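# Seat the cover fully onto the toaster

## Task

Place the cover on top of the toaster and press it down until it is completely seated, with no gap left.

## Robot and tools

Robot: two arms, left_arm and right_arm, each ending in a parallel gripper. A gripper's fingers extend along its own +z axis and separate along its y axis. The reported end_effector_position sits between the finger pads, roughly 1 cm back from the tips.

Scene frame: origin at table-top height, halfway between the two arms' nominal bases. +x points out across the table, +z points up, and left_arm is on the +y side. Arm names do not match image left or right. The real bases are shifted a little from nominal; a BASES line, if present, gives calibrated places. Positions are in metres and orientations are quaternions in w, x, y, z order. Printed positions can be somewhat wrong, especially far out.

execute_actions(actions, cameras): actions is a list of actions. Each action is a table of 1 to 15 rows, one row per control step of 1/30 s. If fewer than 15 rows are given, the last row repeats to fill 15 steps. Every row is one flat list of 14 numbers for both arms, each in [-1, 1]: left_arm dx, dy, dz, rx, ry, rz, opening, then right_arm in the same order. The six pose numbers are an offset along the scene axes, measured from that arm's Hand target as it stood when the action began. Every row in the action is measured from that same start, not from the row before, and the next action starts from the new Hand target, so repeating an offset keeps moving. Scale: 1.0 equals 0.6 m of travel or 180 degrees. rx, ry, rz form a single rotation vector, turning the gripper about its Hand target point. A translation longer than 1.0 is cut back along its direction. Opening is absolute, not an offset: +1 fully open (0.094 m), -1 closed. An empty actions list only returns state and images. cameras chooses images: omitted, null or ["all"] gives all, [] gives none, an unknown name invalidates the call.

move(target, speed, blend, opening_speed, blocking, cameras): target is one 14-number row laid out as above, or a list of up to 15 such rows that differ only in pose offsets. Every row's offsets count from the Hand targets at the start of the move, not from the previous waypoint. The gripper follows a straight line and takes the shorter rotation. speed is path top speed in m/s, 0.002 to 0.5, default 0.25; rotation is capped at twice that in rad/s; one value or one per waypoint. blend in metres rounds corners at intermediate waypoints (default 0). opening_speed, 0.2 or more per second on the -1 to +1 scale, ramps the fingers; otherwise the opening is sent at once. Both arms' paths finish together, last at least 0.5 s and are cut at 10 s. Moves do not avoid obstacles or the other arm. Faster moves lag and overshoot more and hit harder; aiming far beyond a contact presses harder. blocking=false returns after about 0.5 s while motion continues; then call wait or stop before other motion commands. The result adds a move: line: done, off_target, moving, held or fault, plus limits (paced means the pose was clipped, held means steps were withheld). done means at rest within 10 mm and 2 degrees; it says nothing about contact.

wait(seconds): 0 to 10 s, arms hold their last command; a running move continues and may end the wait early. stop(): brakes a running move; it needs braking room. zoom_image(camera, region): region [x0, y0, x1, y1] in pixels from the image's top-left, at most 504 by 504, on the newest image of that camera. finished_scene(scene): integer 1 or 2; the first call only prompts a check, a second call in a later reply ends the scene irreversibly.

Cameras: cam_head_left, cam_head_right, cam_high, cam_low (896x504 each), cam_left_wrist, cam_right_wrist (616x616 each).

Results: Hand target per arm is the last commanded pose after clipping, and the base for the next offsets. Each step the controller limits the command to 100 mm and 20 degrees from the measured pose, so a target may be reached only partly; command the remainder from the new Hand target. Grippers often rest about 1 cm off target in free air; this alone is not contact. To end a push against something, send zeros for that arm's six pose numbers or aim back past the gripper. Tool commands shows present gripper commands; to keep a gripper unchanged, resend its current opening, since 0 is itself a command. grip_measured reads the finger opening on the command scale (slightly wide when empty, a few mm narrow on a firm grasp). Commanding about 0.11 below the reading at first touch gives full squeeze. To release, command well above grip_measured. grip_effort_nm is gripper motor effort, negative closing. Joint torques follow Joint positions order; items 3 and 4 wrap at ±28 N m. Step readings list positions at some steps; HELD marks withheld steps. pose unreachable means the clearance check blocked a command for the named arm.

Joint ranges (rad): waist -2.880 to 2.880, shoulder 0.000 to 3.142, elbow 0.000 to 3.019 (straight at 2.964), wrist pitch -1.693 to 1.571, wrist yaw -1.571 to 1.571, wrist roll -2.094 to 2.094.

Cautions: keep the cover and toaster on the table; an item left off the table fails the task. Avoid dropping the cover, releasing it while it moves, slamming it down, or hard impacts and pushes. Never squeeze or strike between the two arms, which can end the scene. A held part may get a brief tug, so grip firmly. Holding loads, reaching far, or pushing toward unreachable poses heats motors; MOTOR HOT warns near 85 °C, and at 100 °C the arm drops its load and goes limp for 30 s or more. Shorter, smooth motions are better.

Each tool is called after ">>>" as name([rows], argument=value, ...), one row to a line, values as JSON.

## Session

>>> execute_actions(actions=[])

Scene clock: 0.00 s.
left_arm: end_effector_position=(+0.6859, +0.2742, +0.1082) grip_measured=+1.000 grip_effort_nm=n/a end_effector_quat_wxyz=(+0.188, -0.316, +0.888, +0.275) | right_arm: end_effector_position=(+0.9121, -0.3845, +0.2661) grip_measured=+1.000 grip_effort_nm=n/a end_effector_quat_wxyz=(+0.405, +0.051, +0.893, -0.187)
Joint positions: left_arm=[-0.131 2.278 2.089 -1.275 -0.672 -0.774 0.094] | right_arm=[-0.156 2.417 2.555 -0.817 0.293 -0.146 0.094]
Joint velocities: left_arm=[-0.005 -0.015 0.007 0.002 0.022 -0.066 0] | right_arm=[-0.005 -0.005 0.007 -0.012 -0.095 -0.007 0]
Joint torques (N m): no reading
Heat: left arm: hottest shoulder 29 °C; right arm: hottest shoulder 33 °C.
Hand target: left_arm +0.6933, +0.2733, +0.1226; +0.202, -0.321, +0.886, +0.268 | right_arm +0.9154, -0.3848, +0.2776; +0.416, +0.053, +0.888, -0.187
Tool commands: left_gripper/opening=+1.0 right_gripper/opening=+1.0

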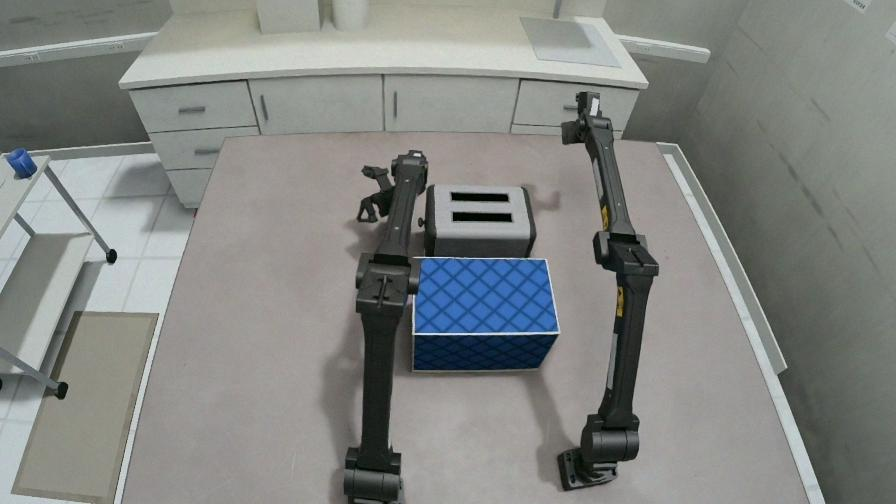

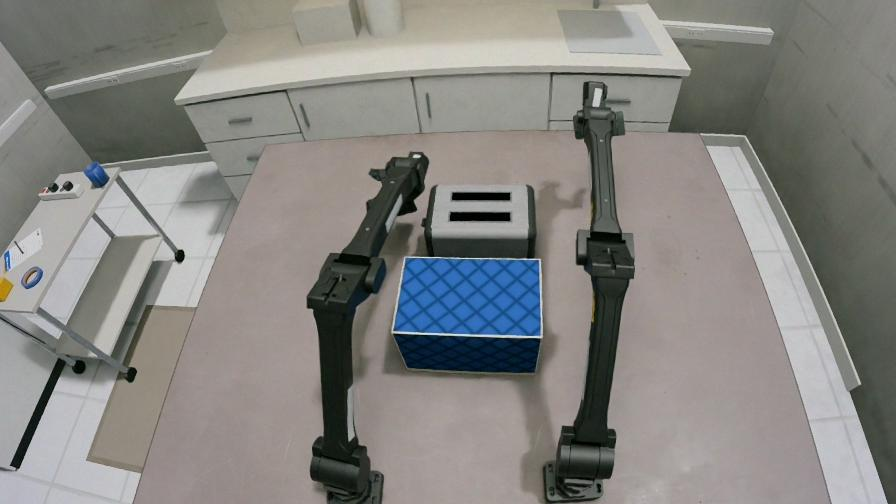

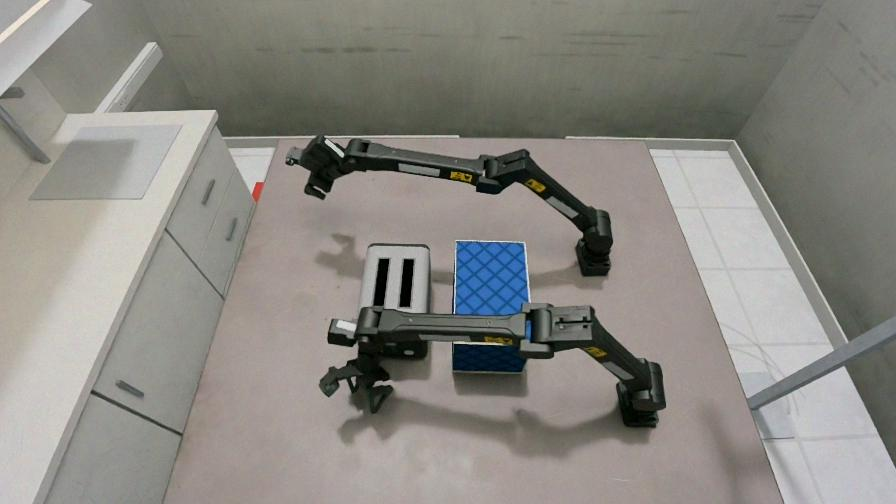

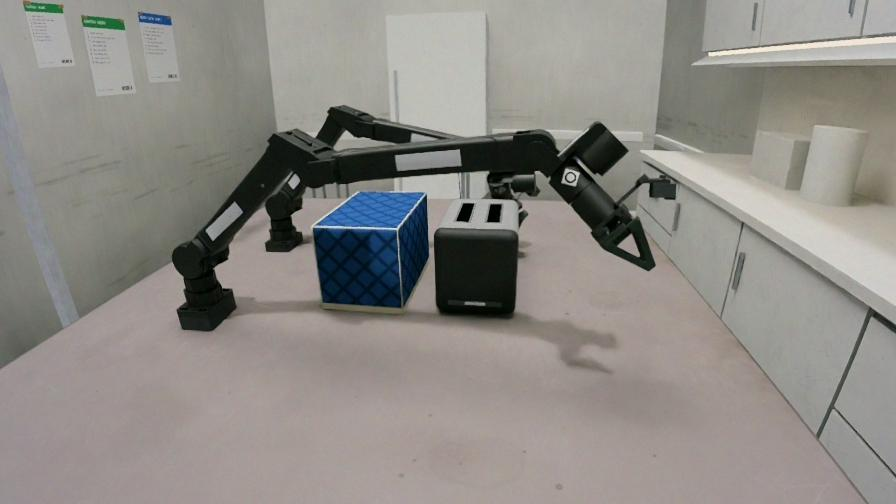

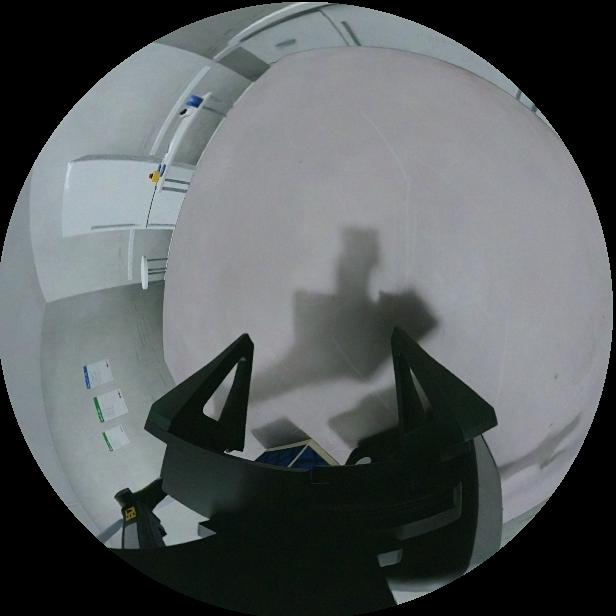

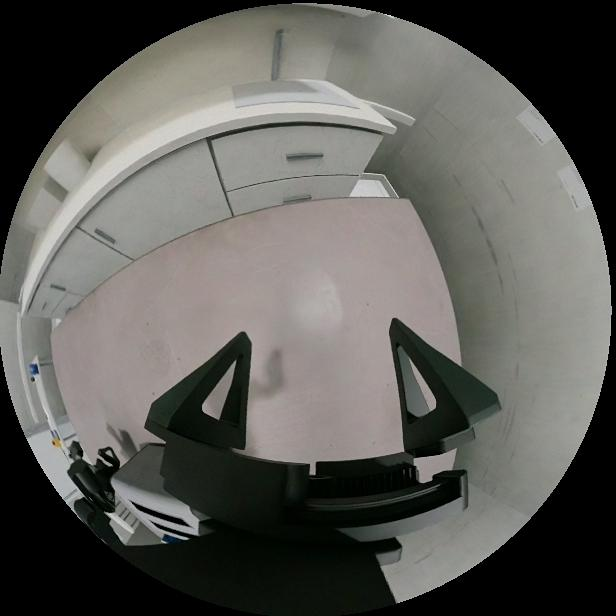

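>>> zoom_image(camera="cam_low", region=[290, 170, 540, 330])

>>> zoom_image(camera="cam_head_right", region=[370, 160, 570, 390])

>>> zoom_image(camera="cam_high", region=[340, 220, 560, 420])

Scaled by 2.016.

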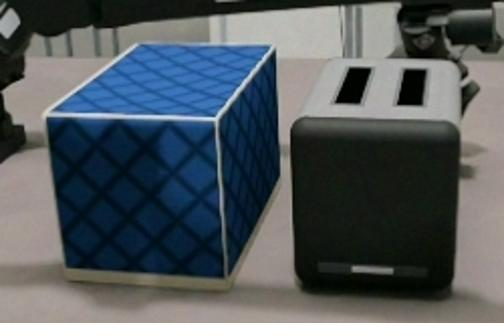

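Scaled by 2.191.

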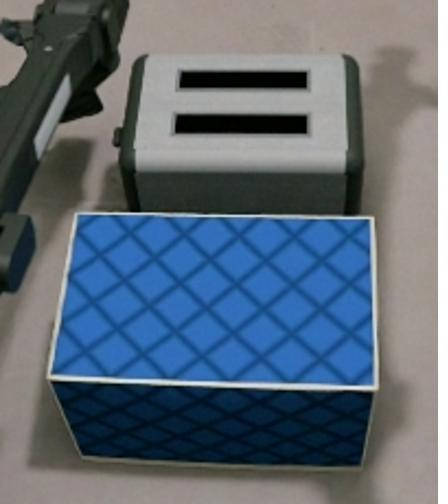

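Scaled by 2.291.

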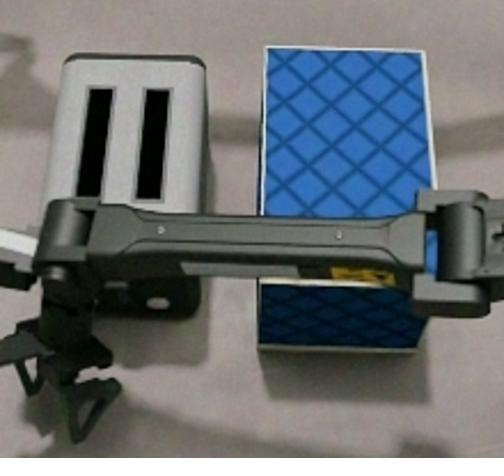

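>>> move(target=[-0.489,0.245,0.262,-0.161,-0.016,-0.755,0,-0.859,-0.059,0.004,0.057,0.102,0.573,0], speed=0.35)

Scene clock: 43.27 s.
left_arm: end_effector_position=(+0.4030, +0.4117, +0.2632) grip_measured=+0.002 grip_effort_nm=-0.085 end_effector_quat_wxyz=(+0.285, +0.617, +0.709, -0.187) | right_arm: end_effector_position=(+0.4091, -0.4225, +0.2816) grip_measured=+0.002 grip_effort_nm=-0.100 end_effector_quat_wxyz=(+0.257, -0.592, +0.747, +0.160)
Joint positions: left_arm=[0.557 1.663 1.538 -1.677 0.662 2.074 0.047] | right_arm=[-0.706 1.607 1.487 -1.672 -0.578 -2.075 0.047]
Joint velocities: left_arm=[0.005 -0.015 -0.012 -0.012 0.007 -0.022 0] | right_arm=[-0.005 -0.005 -0.017 -0.007 -0.037 0.007 0]
Joint torques (N m): left_arm=[0.56 -18.43 8.75 -0.87 0.34 0.13] | right_arm=[-1.85 -12.34 7.53 -0.47 -0.25 -0.06]
Heat: left arm: hottest shoulder 36 °C; right arm: hottest shoulder 37 °C.
Hand target: left_arm +0.4023, +0.4182, +0.2847; +0.270, +0.652, +0.655, -0.270 | right_arm +0.4011, -0.4237, +0.2855; +0.262, -0.654, +0.656, +0.270
Off the commanded pose: left_arm 0.019 m, 12 deg | right_arm 0.010 m, 18 deg.
joint sent to its limit (left arm) — joint 4 (wrist pitch), lower limit; joint 6 (wrist roll), upper limit. The joint targets are off in position and orientation.
joint sent to its limit (right arm) — joint 4 (wrist pitch), lower limit; joint 6 (wrist roll), lower limit. The joint targets are off in position and orientation.
move: off_target (left_arm, right_arm)

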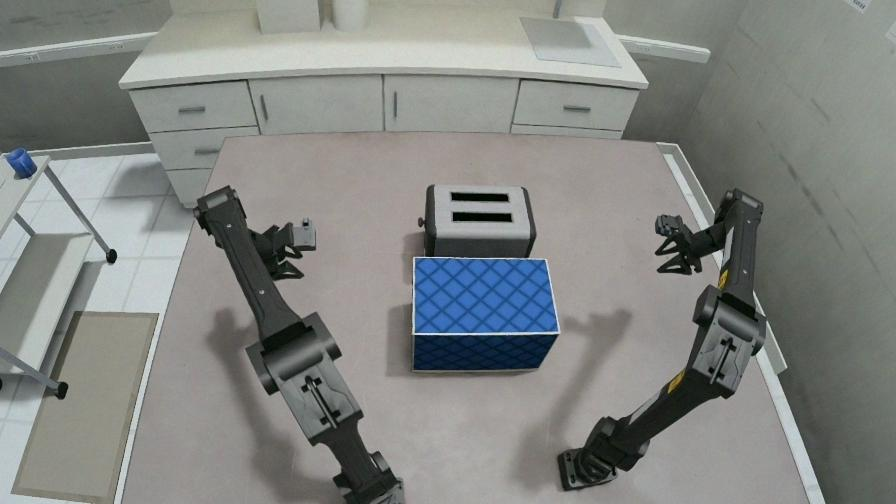

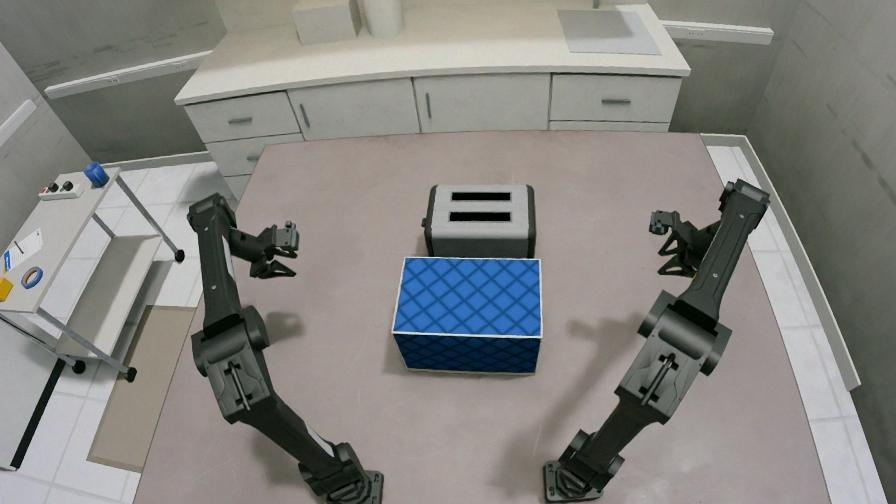

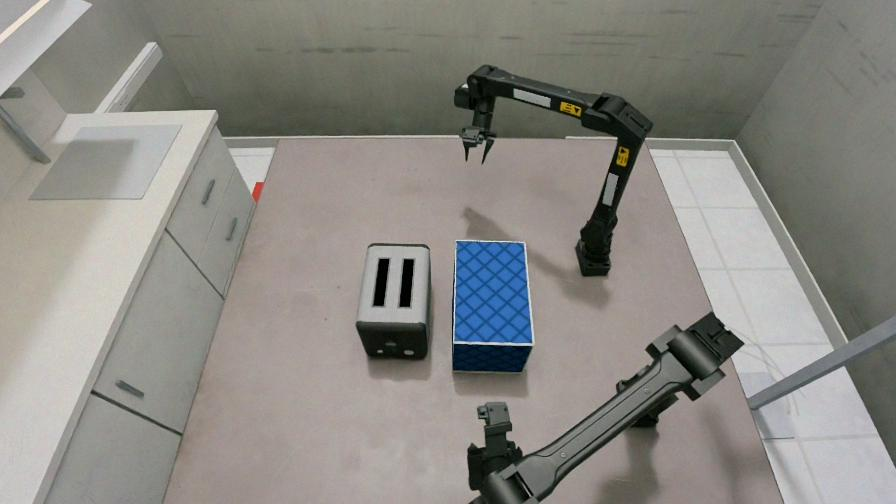

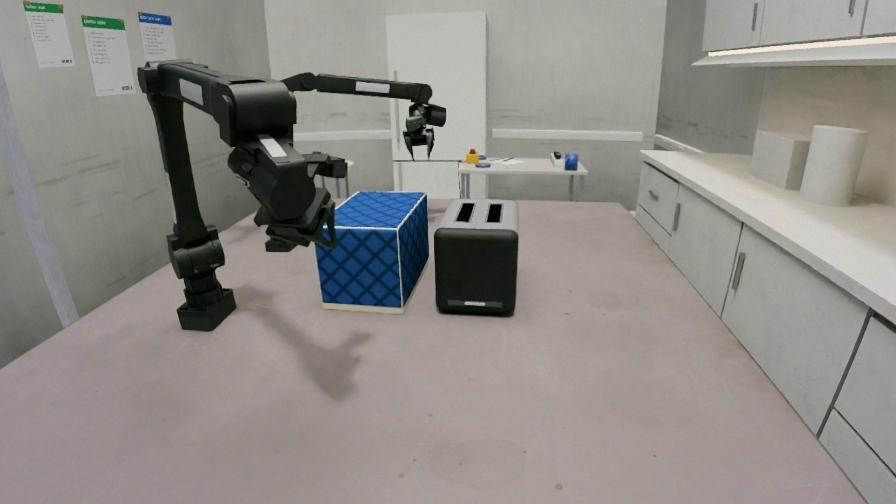

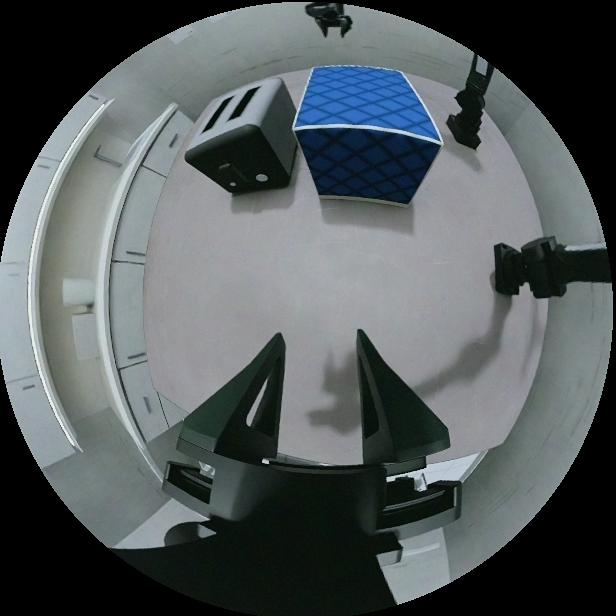

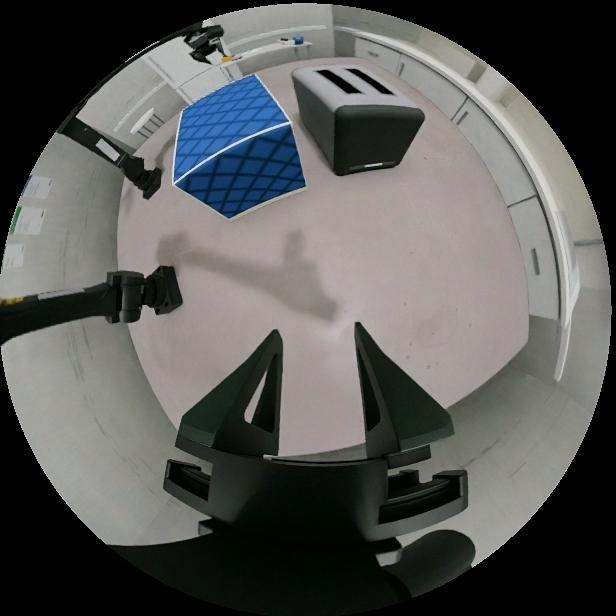

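>>> move(target=[-0.03,-0.297,-0.258,0,0,0,1,-0.028,0.306,-0.259,0,0,0,1])

Scene clock: 58.80 s.
left_arm: end_effector_position=(+0.3776, +0.2470, +0.1339) grip_measured=+0.998 grip_effort_nm=0.095 end_effector_quat_wxyz=(+0.270, +0.653, +0.656, -0.266) | right_arm: end_effector_position=(+0.3856, -0.2421, +0.1432) grip_measured=+0.998 grip_effort_nm=0.100 end_effector_quat_wxyz=(-0.273, +0.662, -0.650, -0.256)
Joint positions: left_arm=[0.252 1.637 1.119 -1.291 0.749 1.918 0.094] | right_arm=[-0.383 1.585 1.022 -1.305 -0.718 -2.048 0.094]
Joint velocities: left_arm=[0.005 -0.015 -0.007 -0.007 0.007 0.007 0] | right_arm=[-0.005 0.005 -0.007 0.002 -0.037 -0.095 0]
Joint torques (N m): left_arm=[-1.08 -12.63 6.16 -0.02 0.63 -0.04] | right_arm=[-0.21 -7.77 6.11 -0.18 -0.67 0.29]
Heat: left arm: hottest shoulder 35 °C; right arm: hottest shoulder 37 °C.
Hand target: left_arm +0.3808, +0.2428, +0.1280; +0.268, +0.652, +0.656, -0.272 | right_arm +0.3831, -0.2371, +0.1328; -0.266, +0.654, -0.654, -0.271
Off the commanded pose: left_arm 0.010 m, 0 deg | right_arm 0.013 m, 2 deg.
move: off_target (right_arm)

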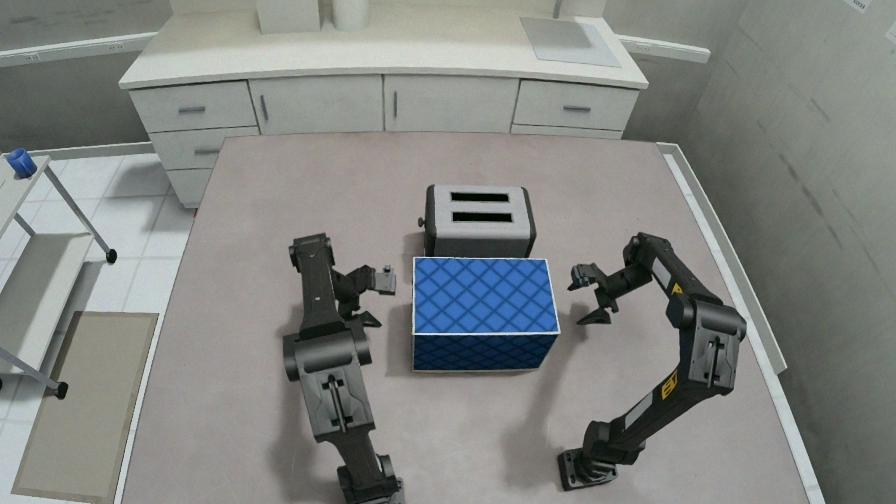

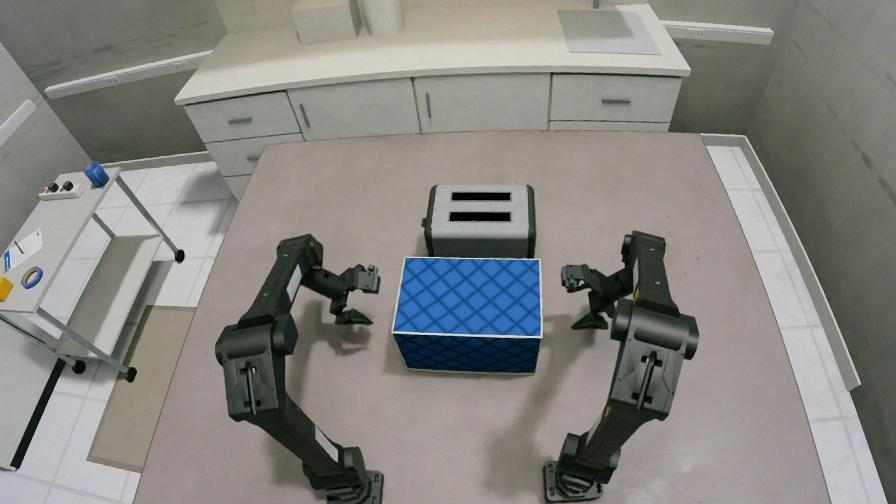

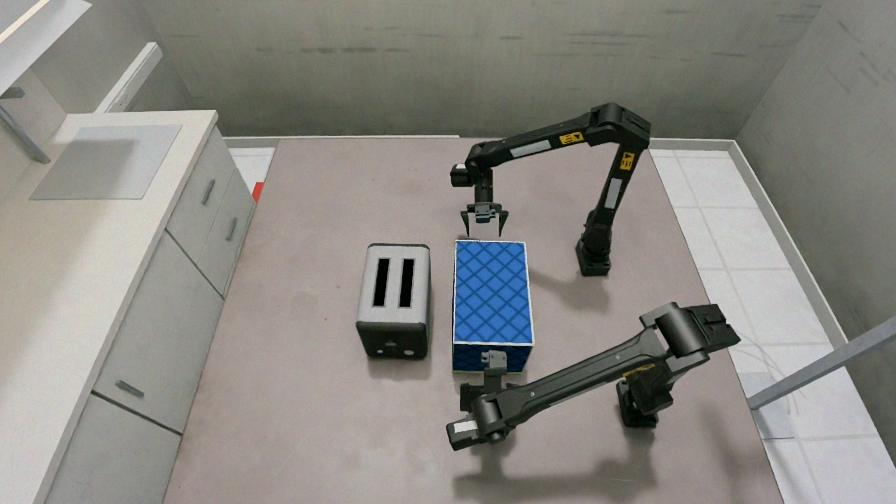

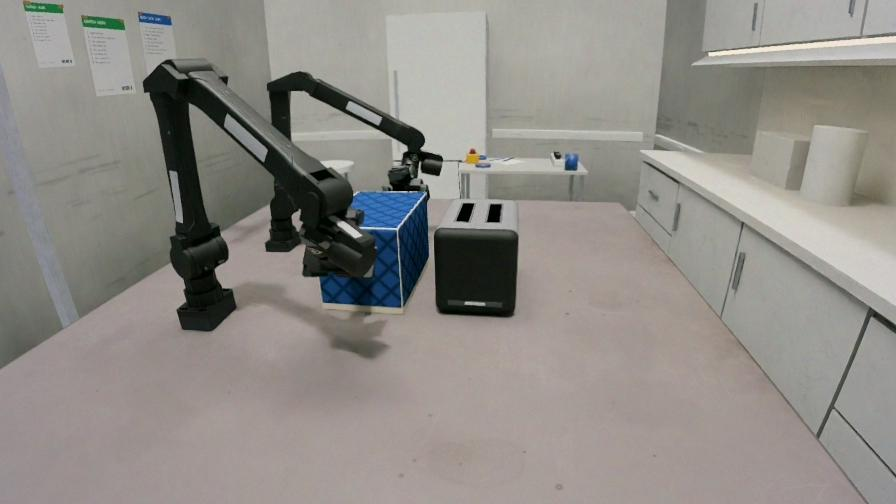

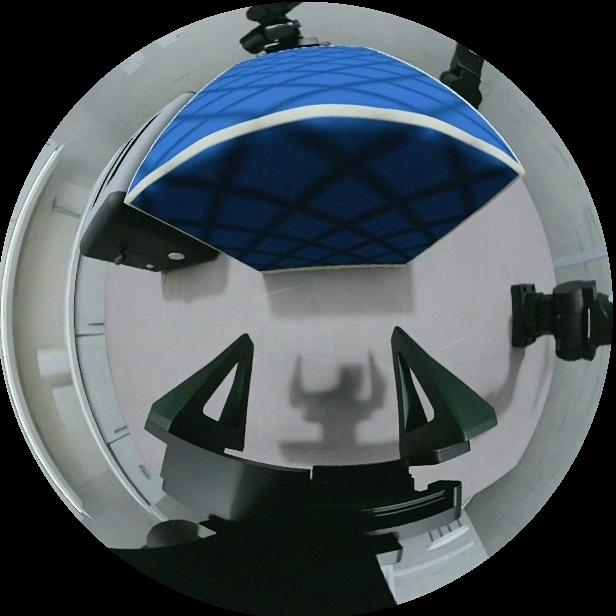

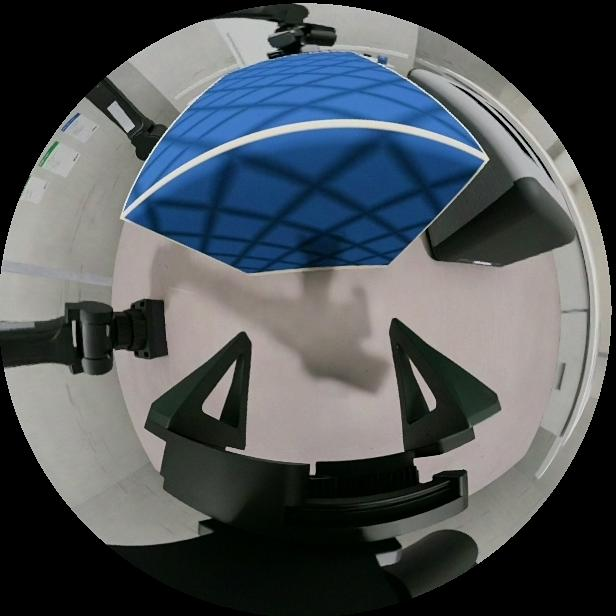

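>>> move(target=[-0.002,-0.055,-0.028,-0.139,0,0,1,-0.005,0.045,-0.040,0.139,0,0,1], speed=0.12)

Scene clock: 69.10 s.
left_arm: end_effector_position=(+0.3778, +0.2079, +0.1178) grip_measured=+0.998 grip_effort_nm=0.100 end_effector_quat_wxyz=(+0.395, +0.570, +0.606, -0.390) | right_arm: end_effector_position=(+0.3824, -0.2054, +0.1189) grip_measured=+0.998 grip_effort_nm=0.095 end_effector_quat_wxyz=(+0.386, -0.563, +0.637, +0.358)
Joint positions: left_arm=[0.252 1.788 1.075 -1.342 1.122 2.075 0.094] | right_arm=[-0.39 1.711 0.934 -1.262 -1.048 -2.075 0.094]
Joint velocities: left_arm=[0.005 -0.005 -0.012 0.017 0.081 0.051 -0.002] | right_arm=[0.005 -0.015 -0.002 0.012 0.022 -0.022 0]
Joint torques (N m): left_arm=[0.21 -13.51 5.01 -0.47 0.7 0.13] | right_arm=[-2.14 -7.65 4.7 -0.31 -0.75 -0.07]
Heat: left arm: hottest shoulder 34 °C; right arm: hottest shoulder 36 °C.
Hand target: left_arm +0.3796, +0.2109, +0.1116; +0.402, +0.578, +0.582, -0.408 | right_arm +0.3789, -0.2096, +0.1085; +0.401, -0.581, +0.580, +0.407
Off the commanded pose: left_arm 0.007 m, 4 deg | right_arm 0.011 m, 9 deg.
joint sent to its limit (left arm) — joint 6 (wrist roll), upper limit. The joint targets are off in orientation, not in position.
joint sent to its limit (right arm) — joint 6 (wrist roll), lower limit. The joint targets are off in orientation, not in position.
move: off_target (left_arm, right_arm)

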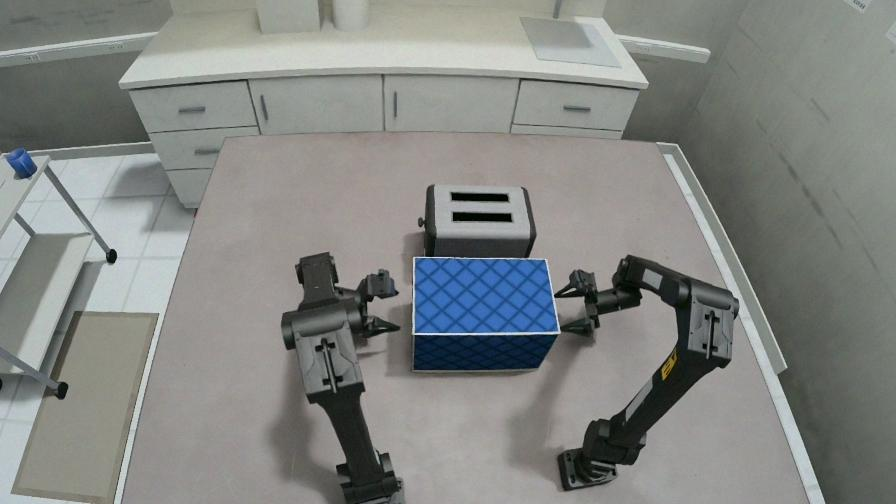

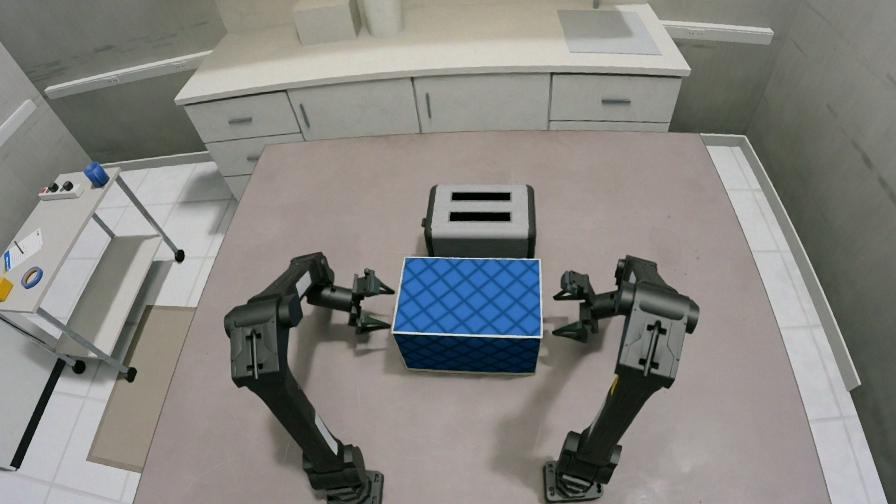

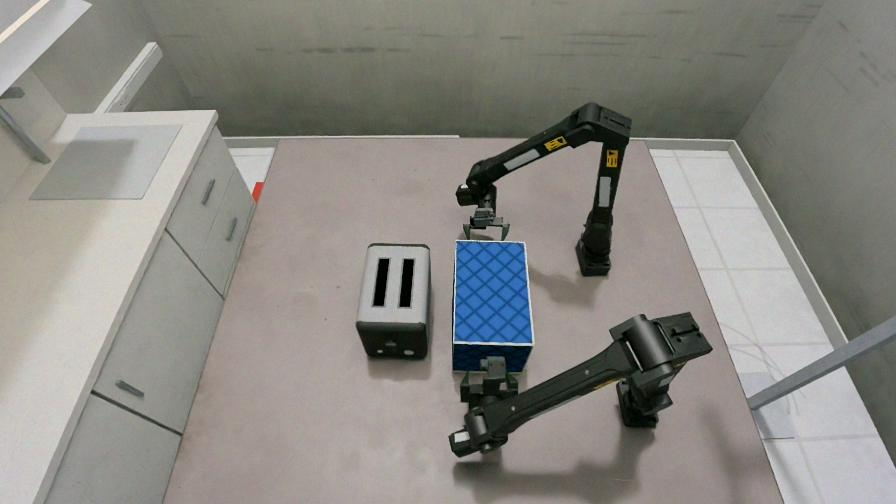

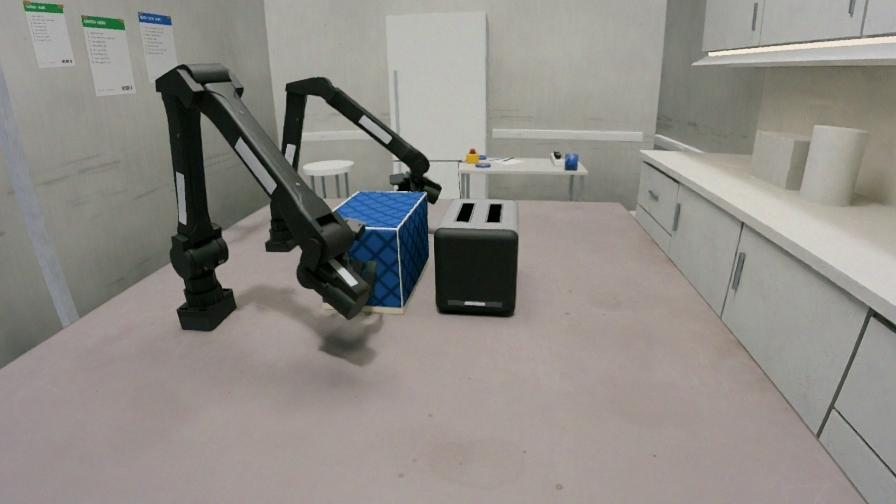

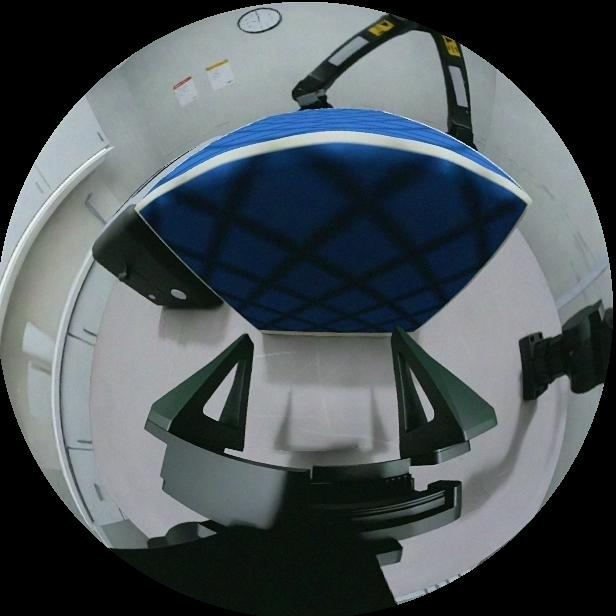

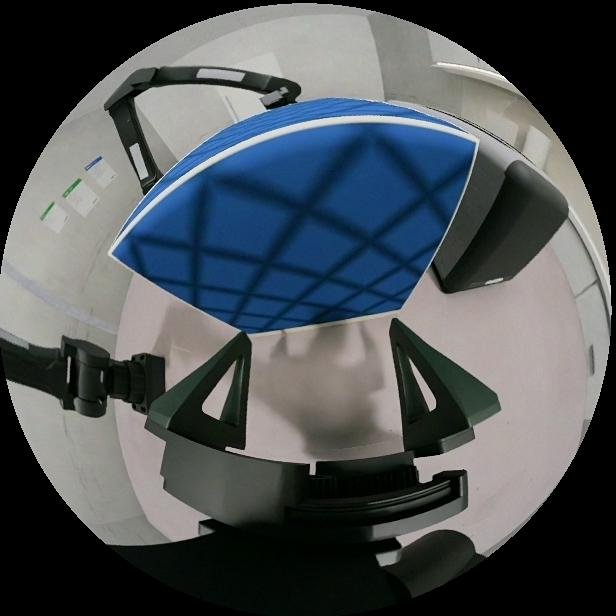

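>>> move(target=[-0.002,-0.05,-0.007,0.083,0,0,1,0.002,0.05,-0.002,-0.083,0,0,1], speed=0.1)

Scene clock: 81.03 s.
left_arm: end_effector_position=(+0.3754, +0.1865, +0.0977) grip_measured=+0.998 grip_effort_nm=0.105 end_effector_quat_wxyz=(+0.319, +0.616, +0.635, -0.339) | right_arm: end_effector_position=(+0.3816, -0.1836, +0.1029) grip_measured=+0.998 grip_effort_nm=0.095 end_effector_quat_wxyz=(-0.325, +0.623, -0.628, -0.333)
Joint positions: left_arm=[0.161 1.719 1.033 -1.141 0.946 1.838 0.094] | right_arm=[-0.295 1.691 0.934 -1.18 -0.919 -2.005 0.094]
Joint velocities: left_arm=[0.005 -0.005 -0.007 0.002 0.007 0.022 0] | right_arm=[-0.015 -0.015 -0.007 -0.007 0.007 -0.051 -0.001]
Joint torques (N m): left_arm=[-1.49 -16.38 5.44 -0.12 0.44 -0.03] | right_arm=[0.15 -11.05 5.29 -0.21 -0.38 0.28]
Heat: left arm: hottest shoulder 33 °C; right arm: hottest shoulder 36 °C.
Hand target: left_arm +0.3774, +0.1808, +0.1066; +0.323, +0.625, +0.629, -0.329 | right_arm +0.3807, -0.1793, +0.1081; -0.324, +0.628, -0.627, -0.328
Off the commanded pose: left_arm 0.012 m, 2 deg | right_arm 0.006 m, 1 deg.
move: off_target (left_arm)

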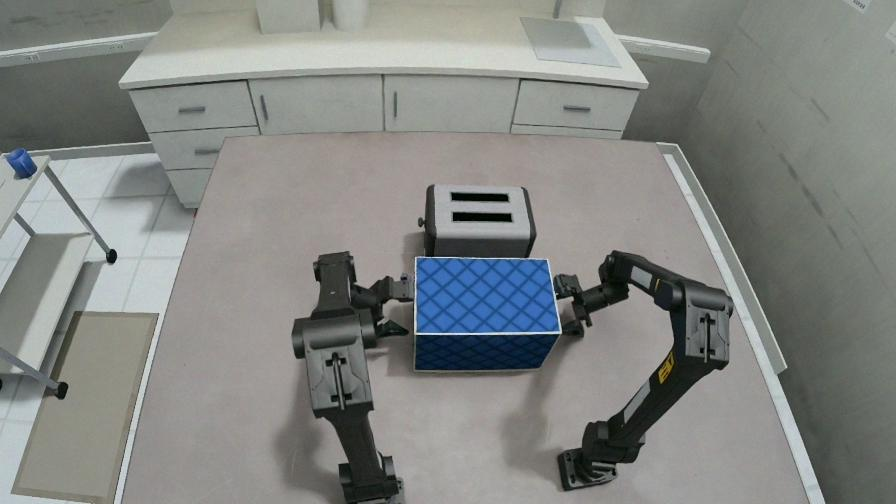

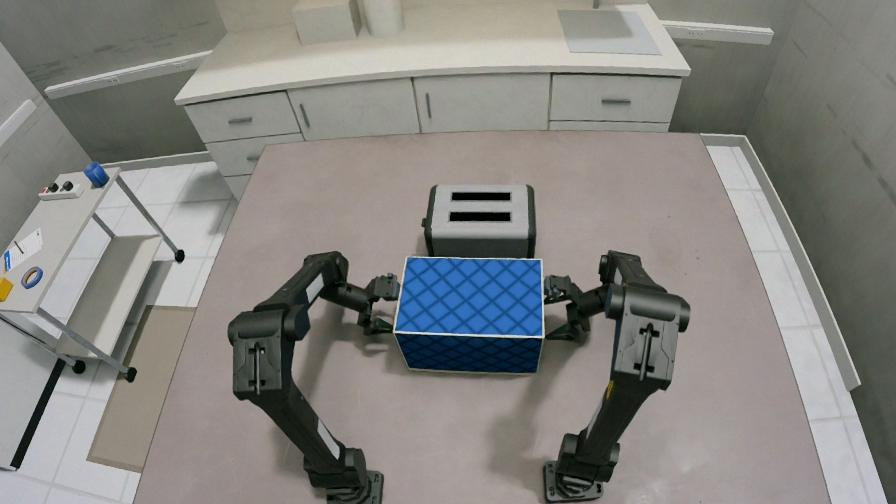

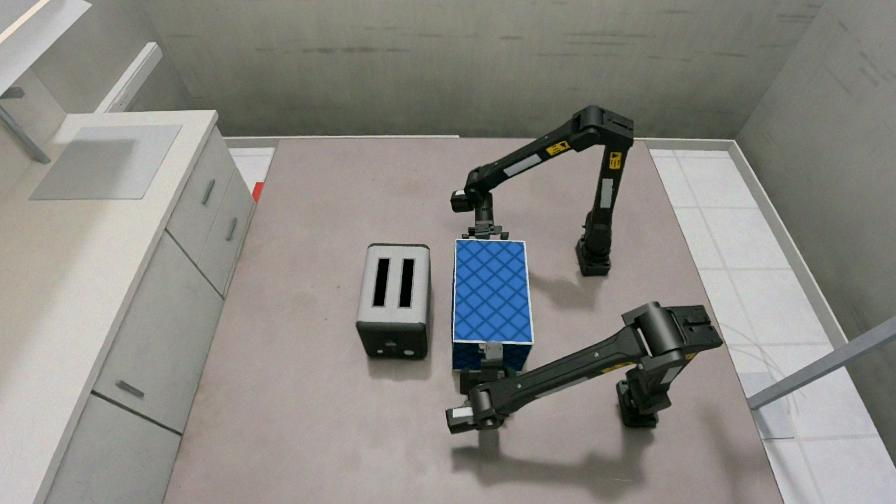

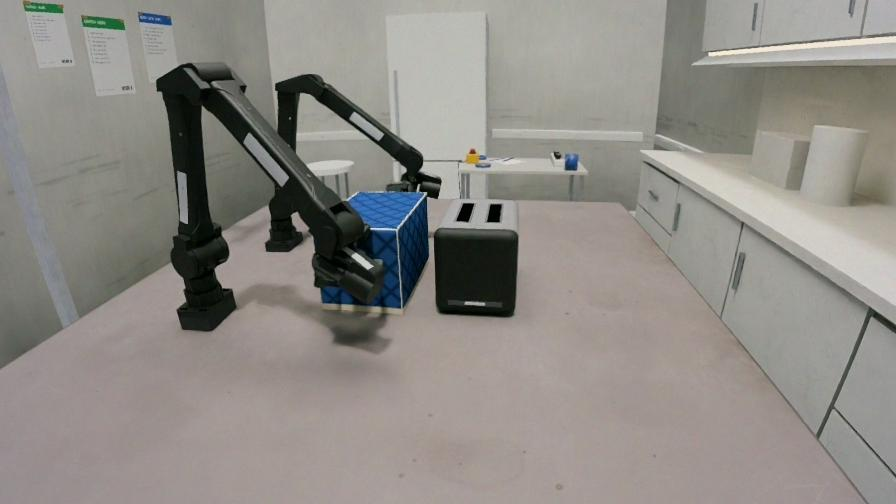

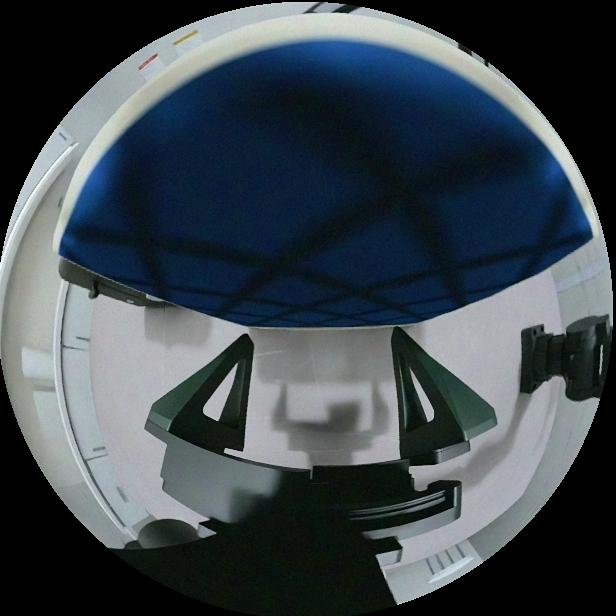

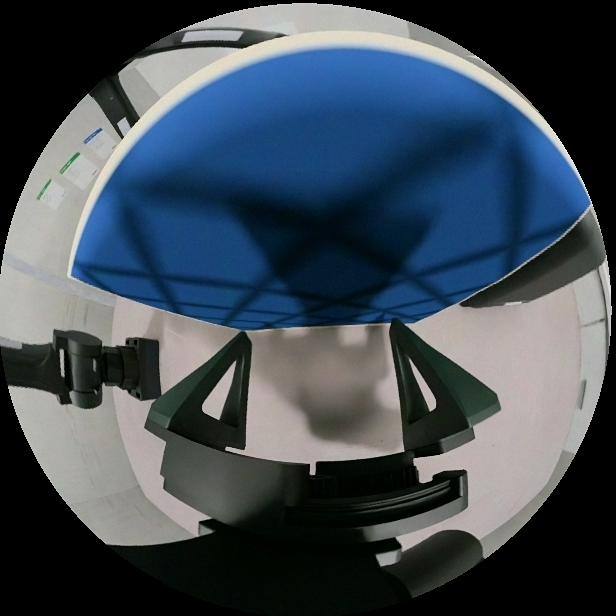

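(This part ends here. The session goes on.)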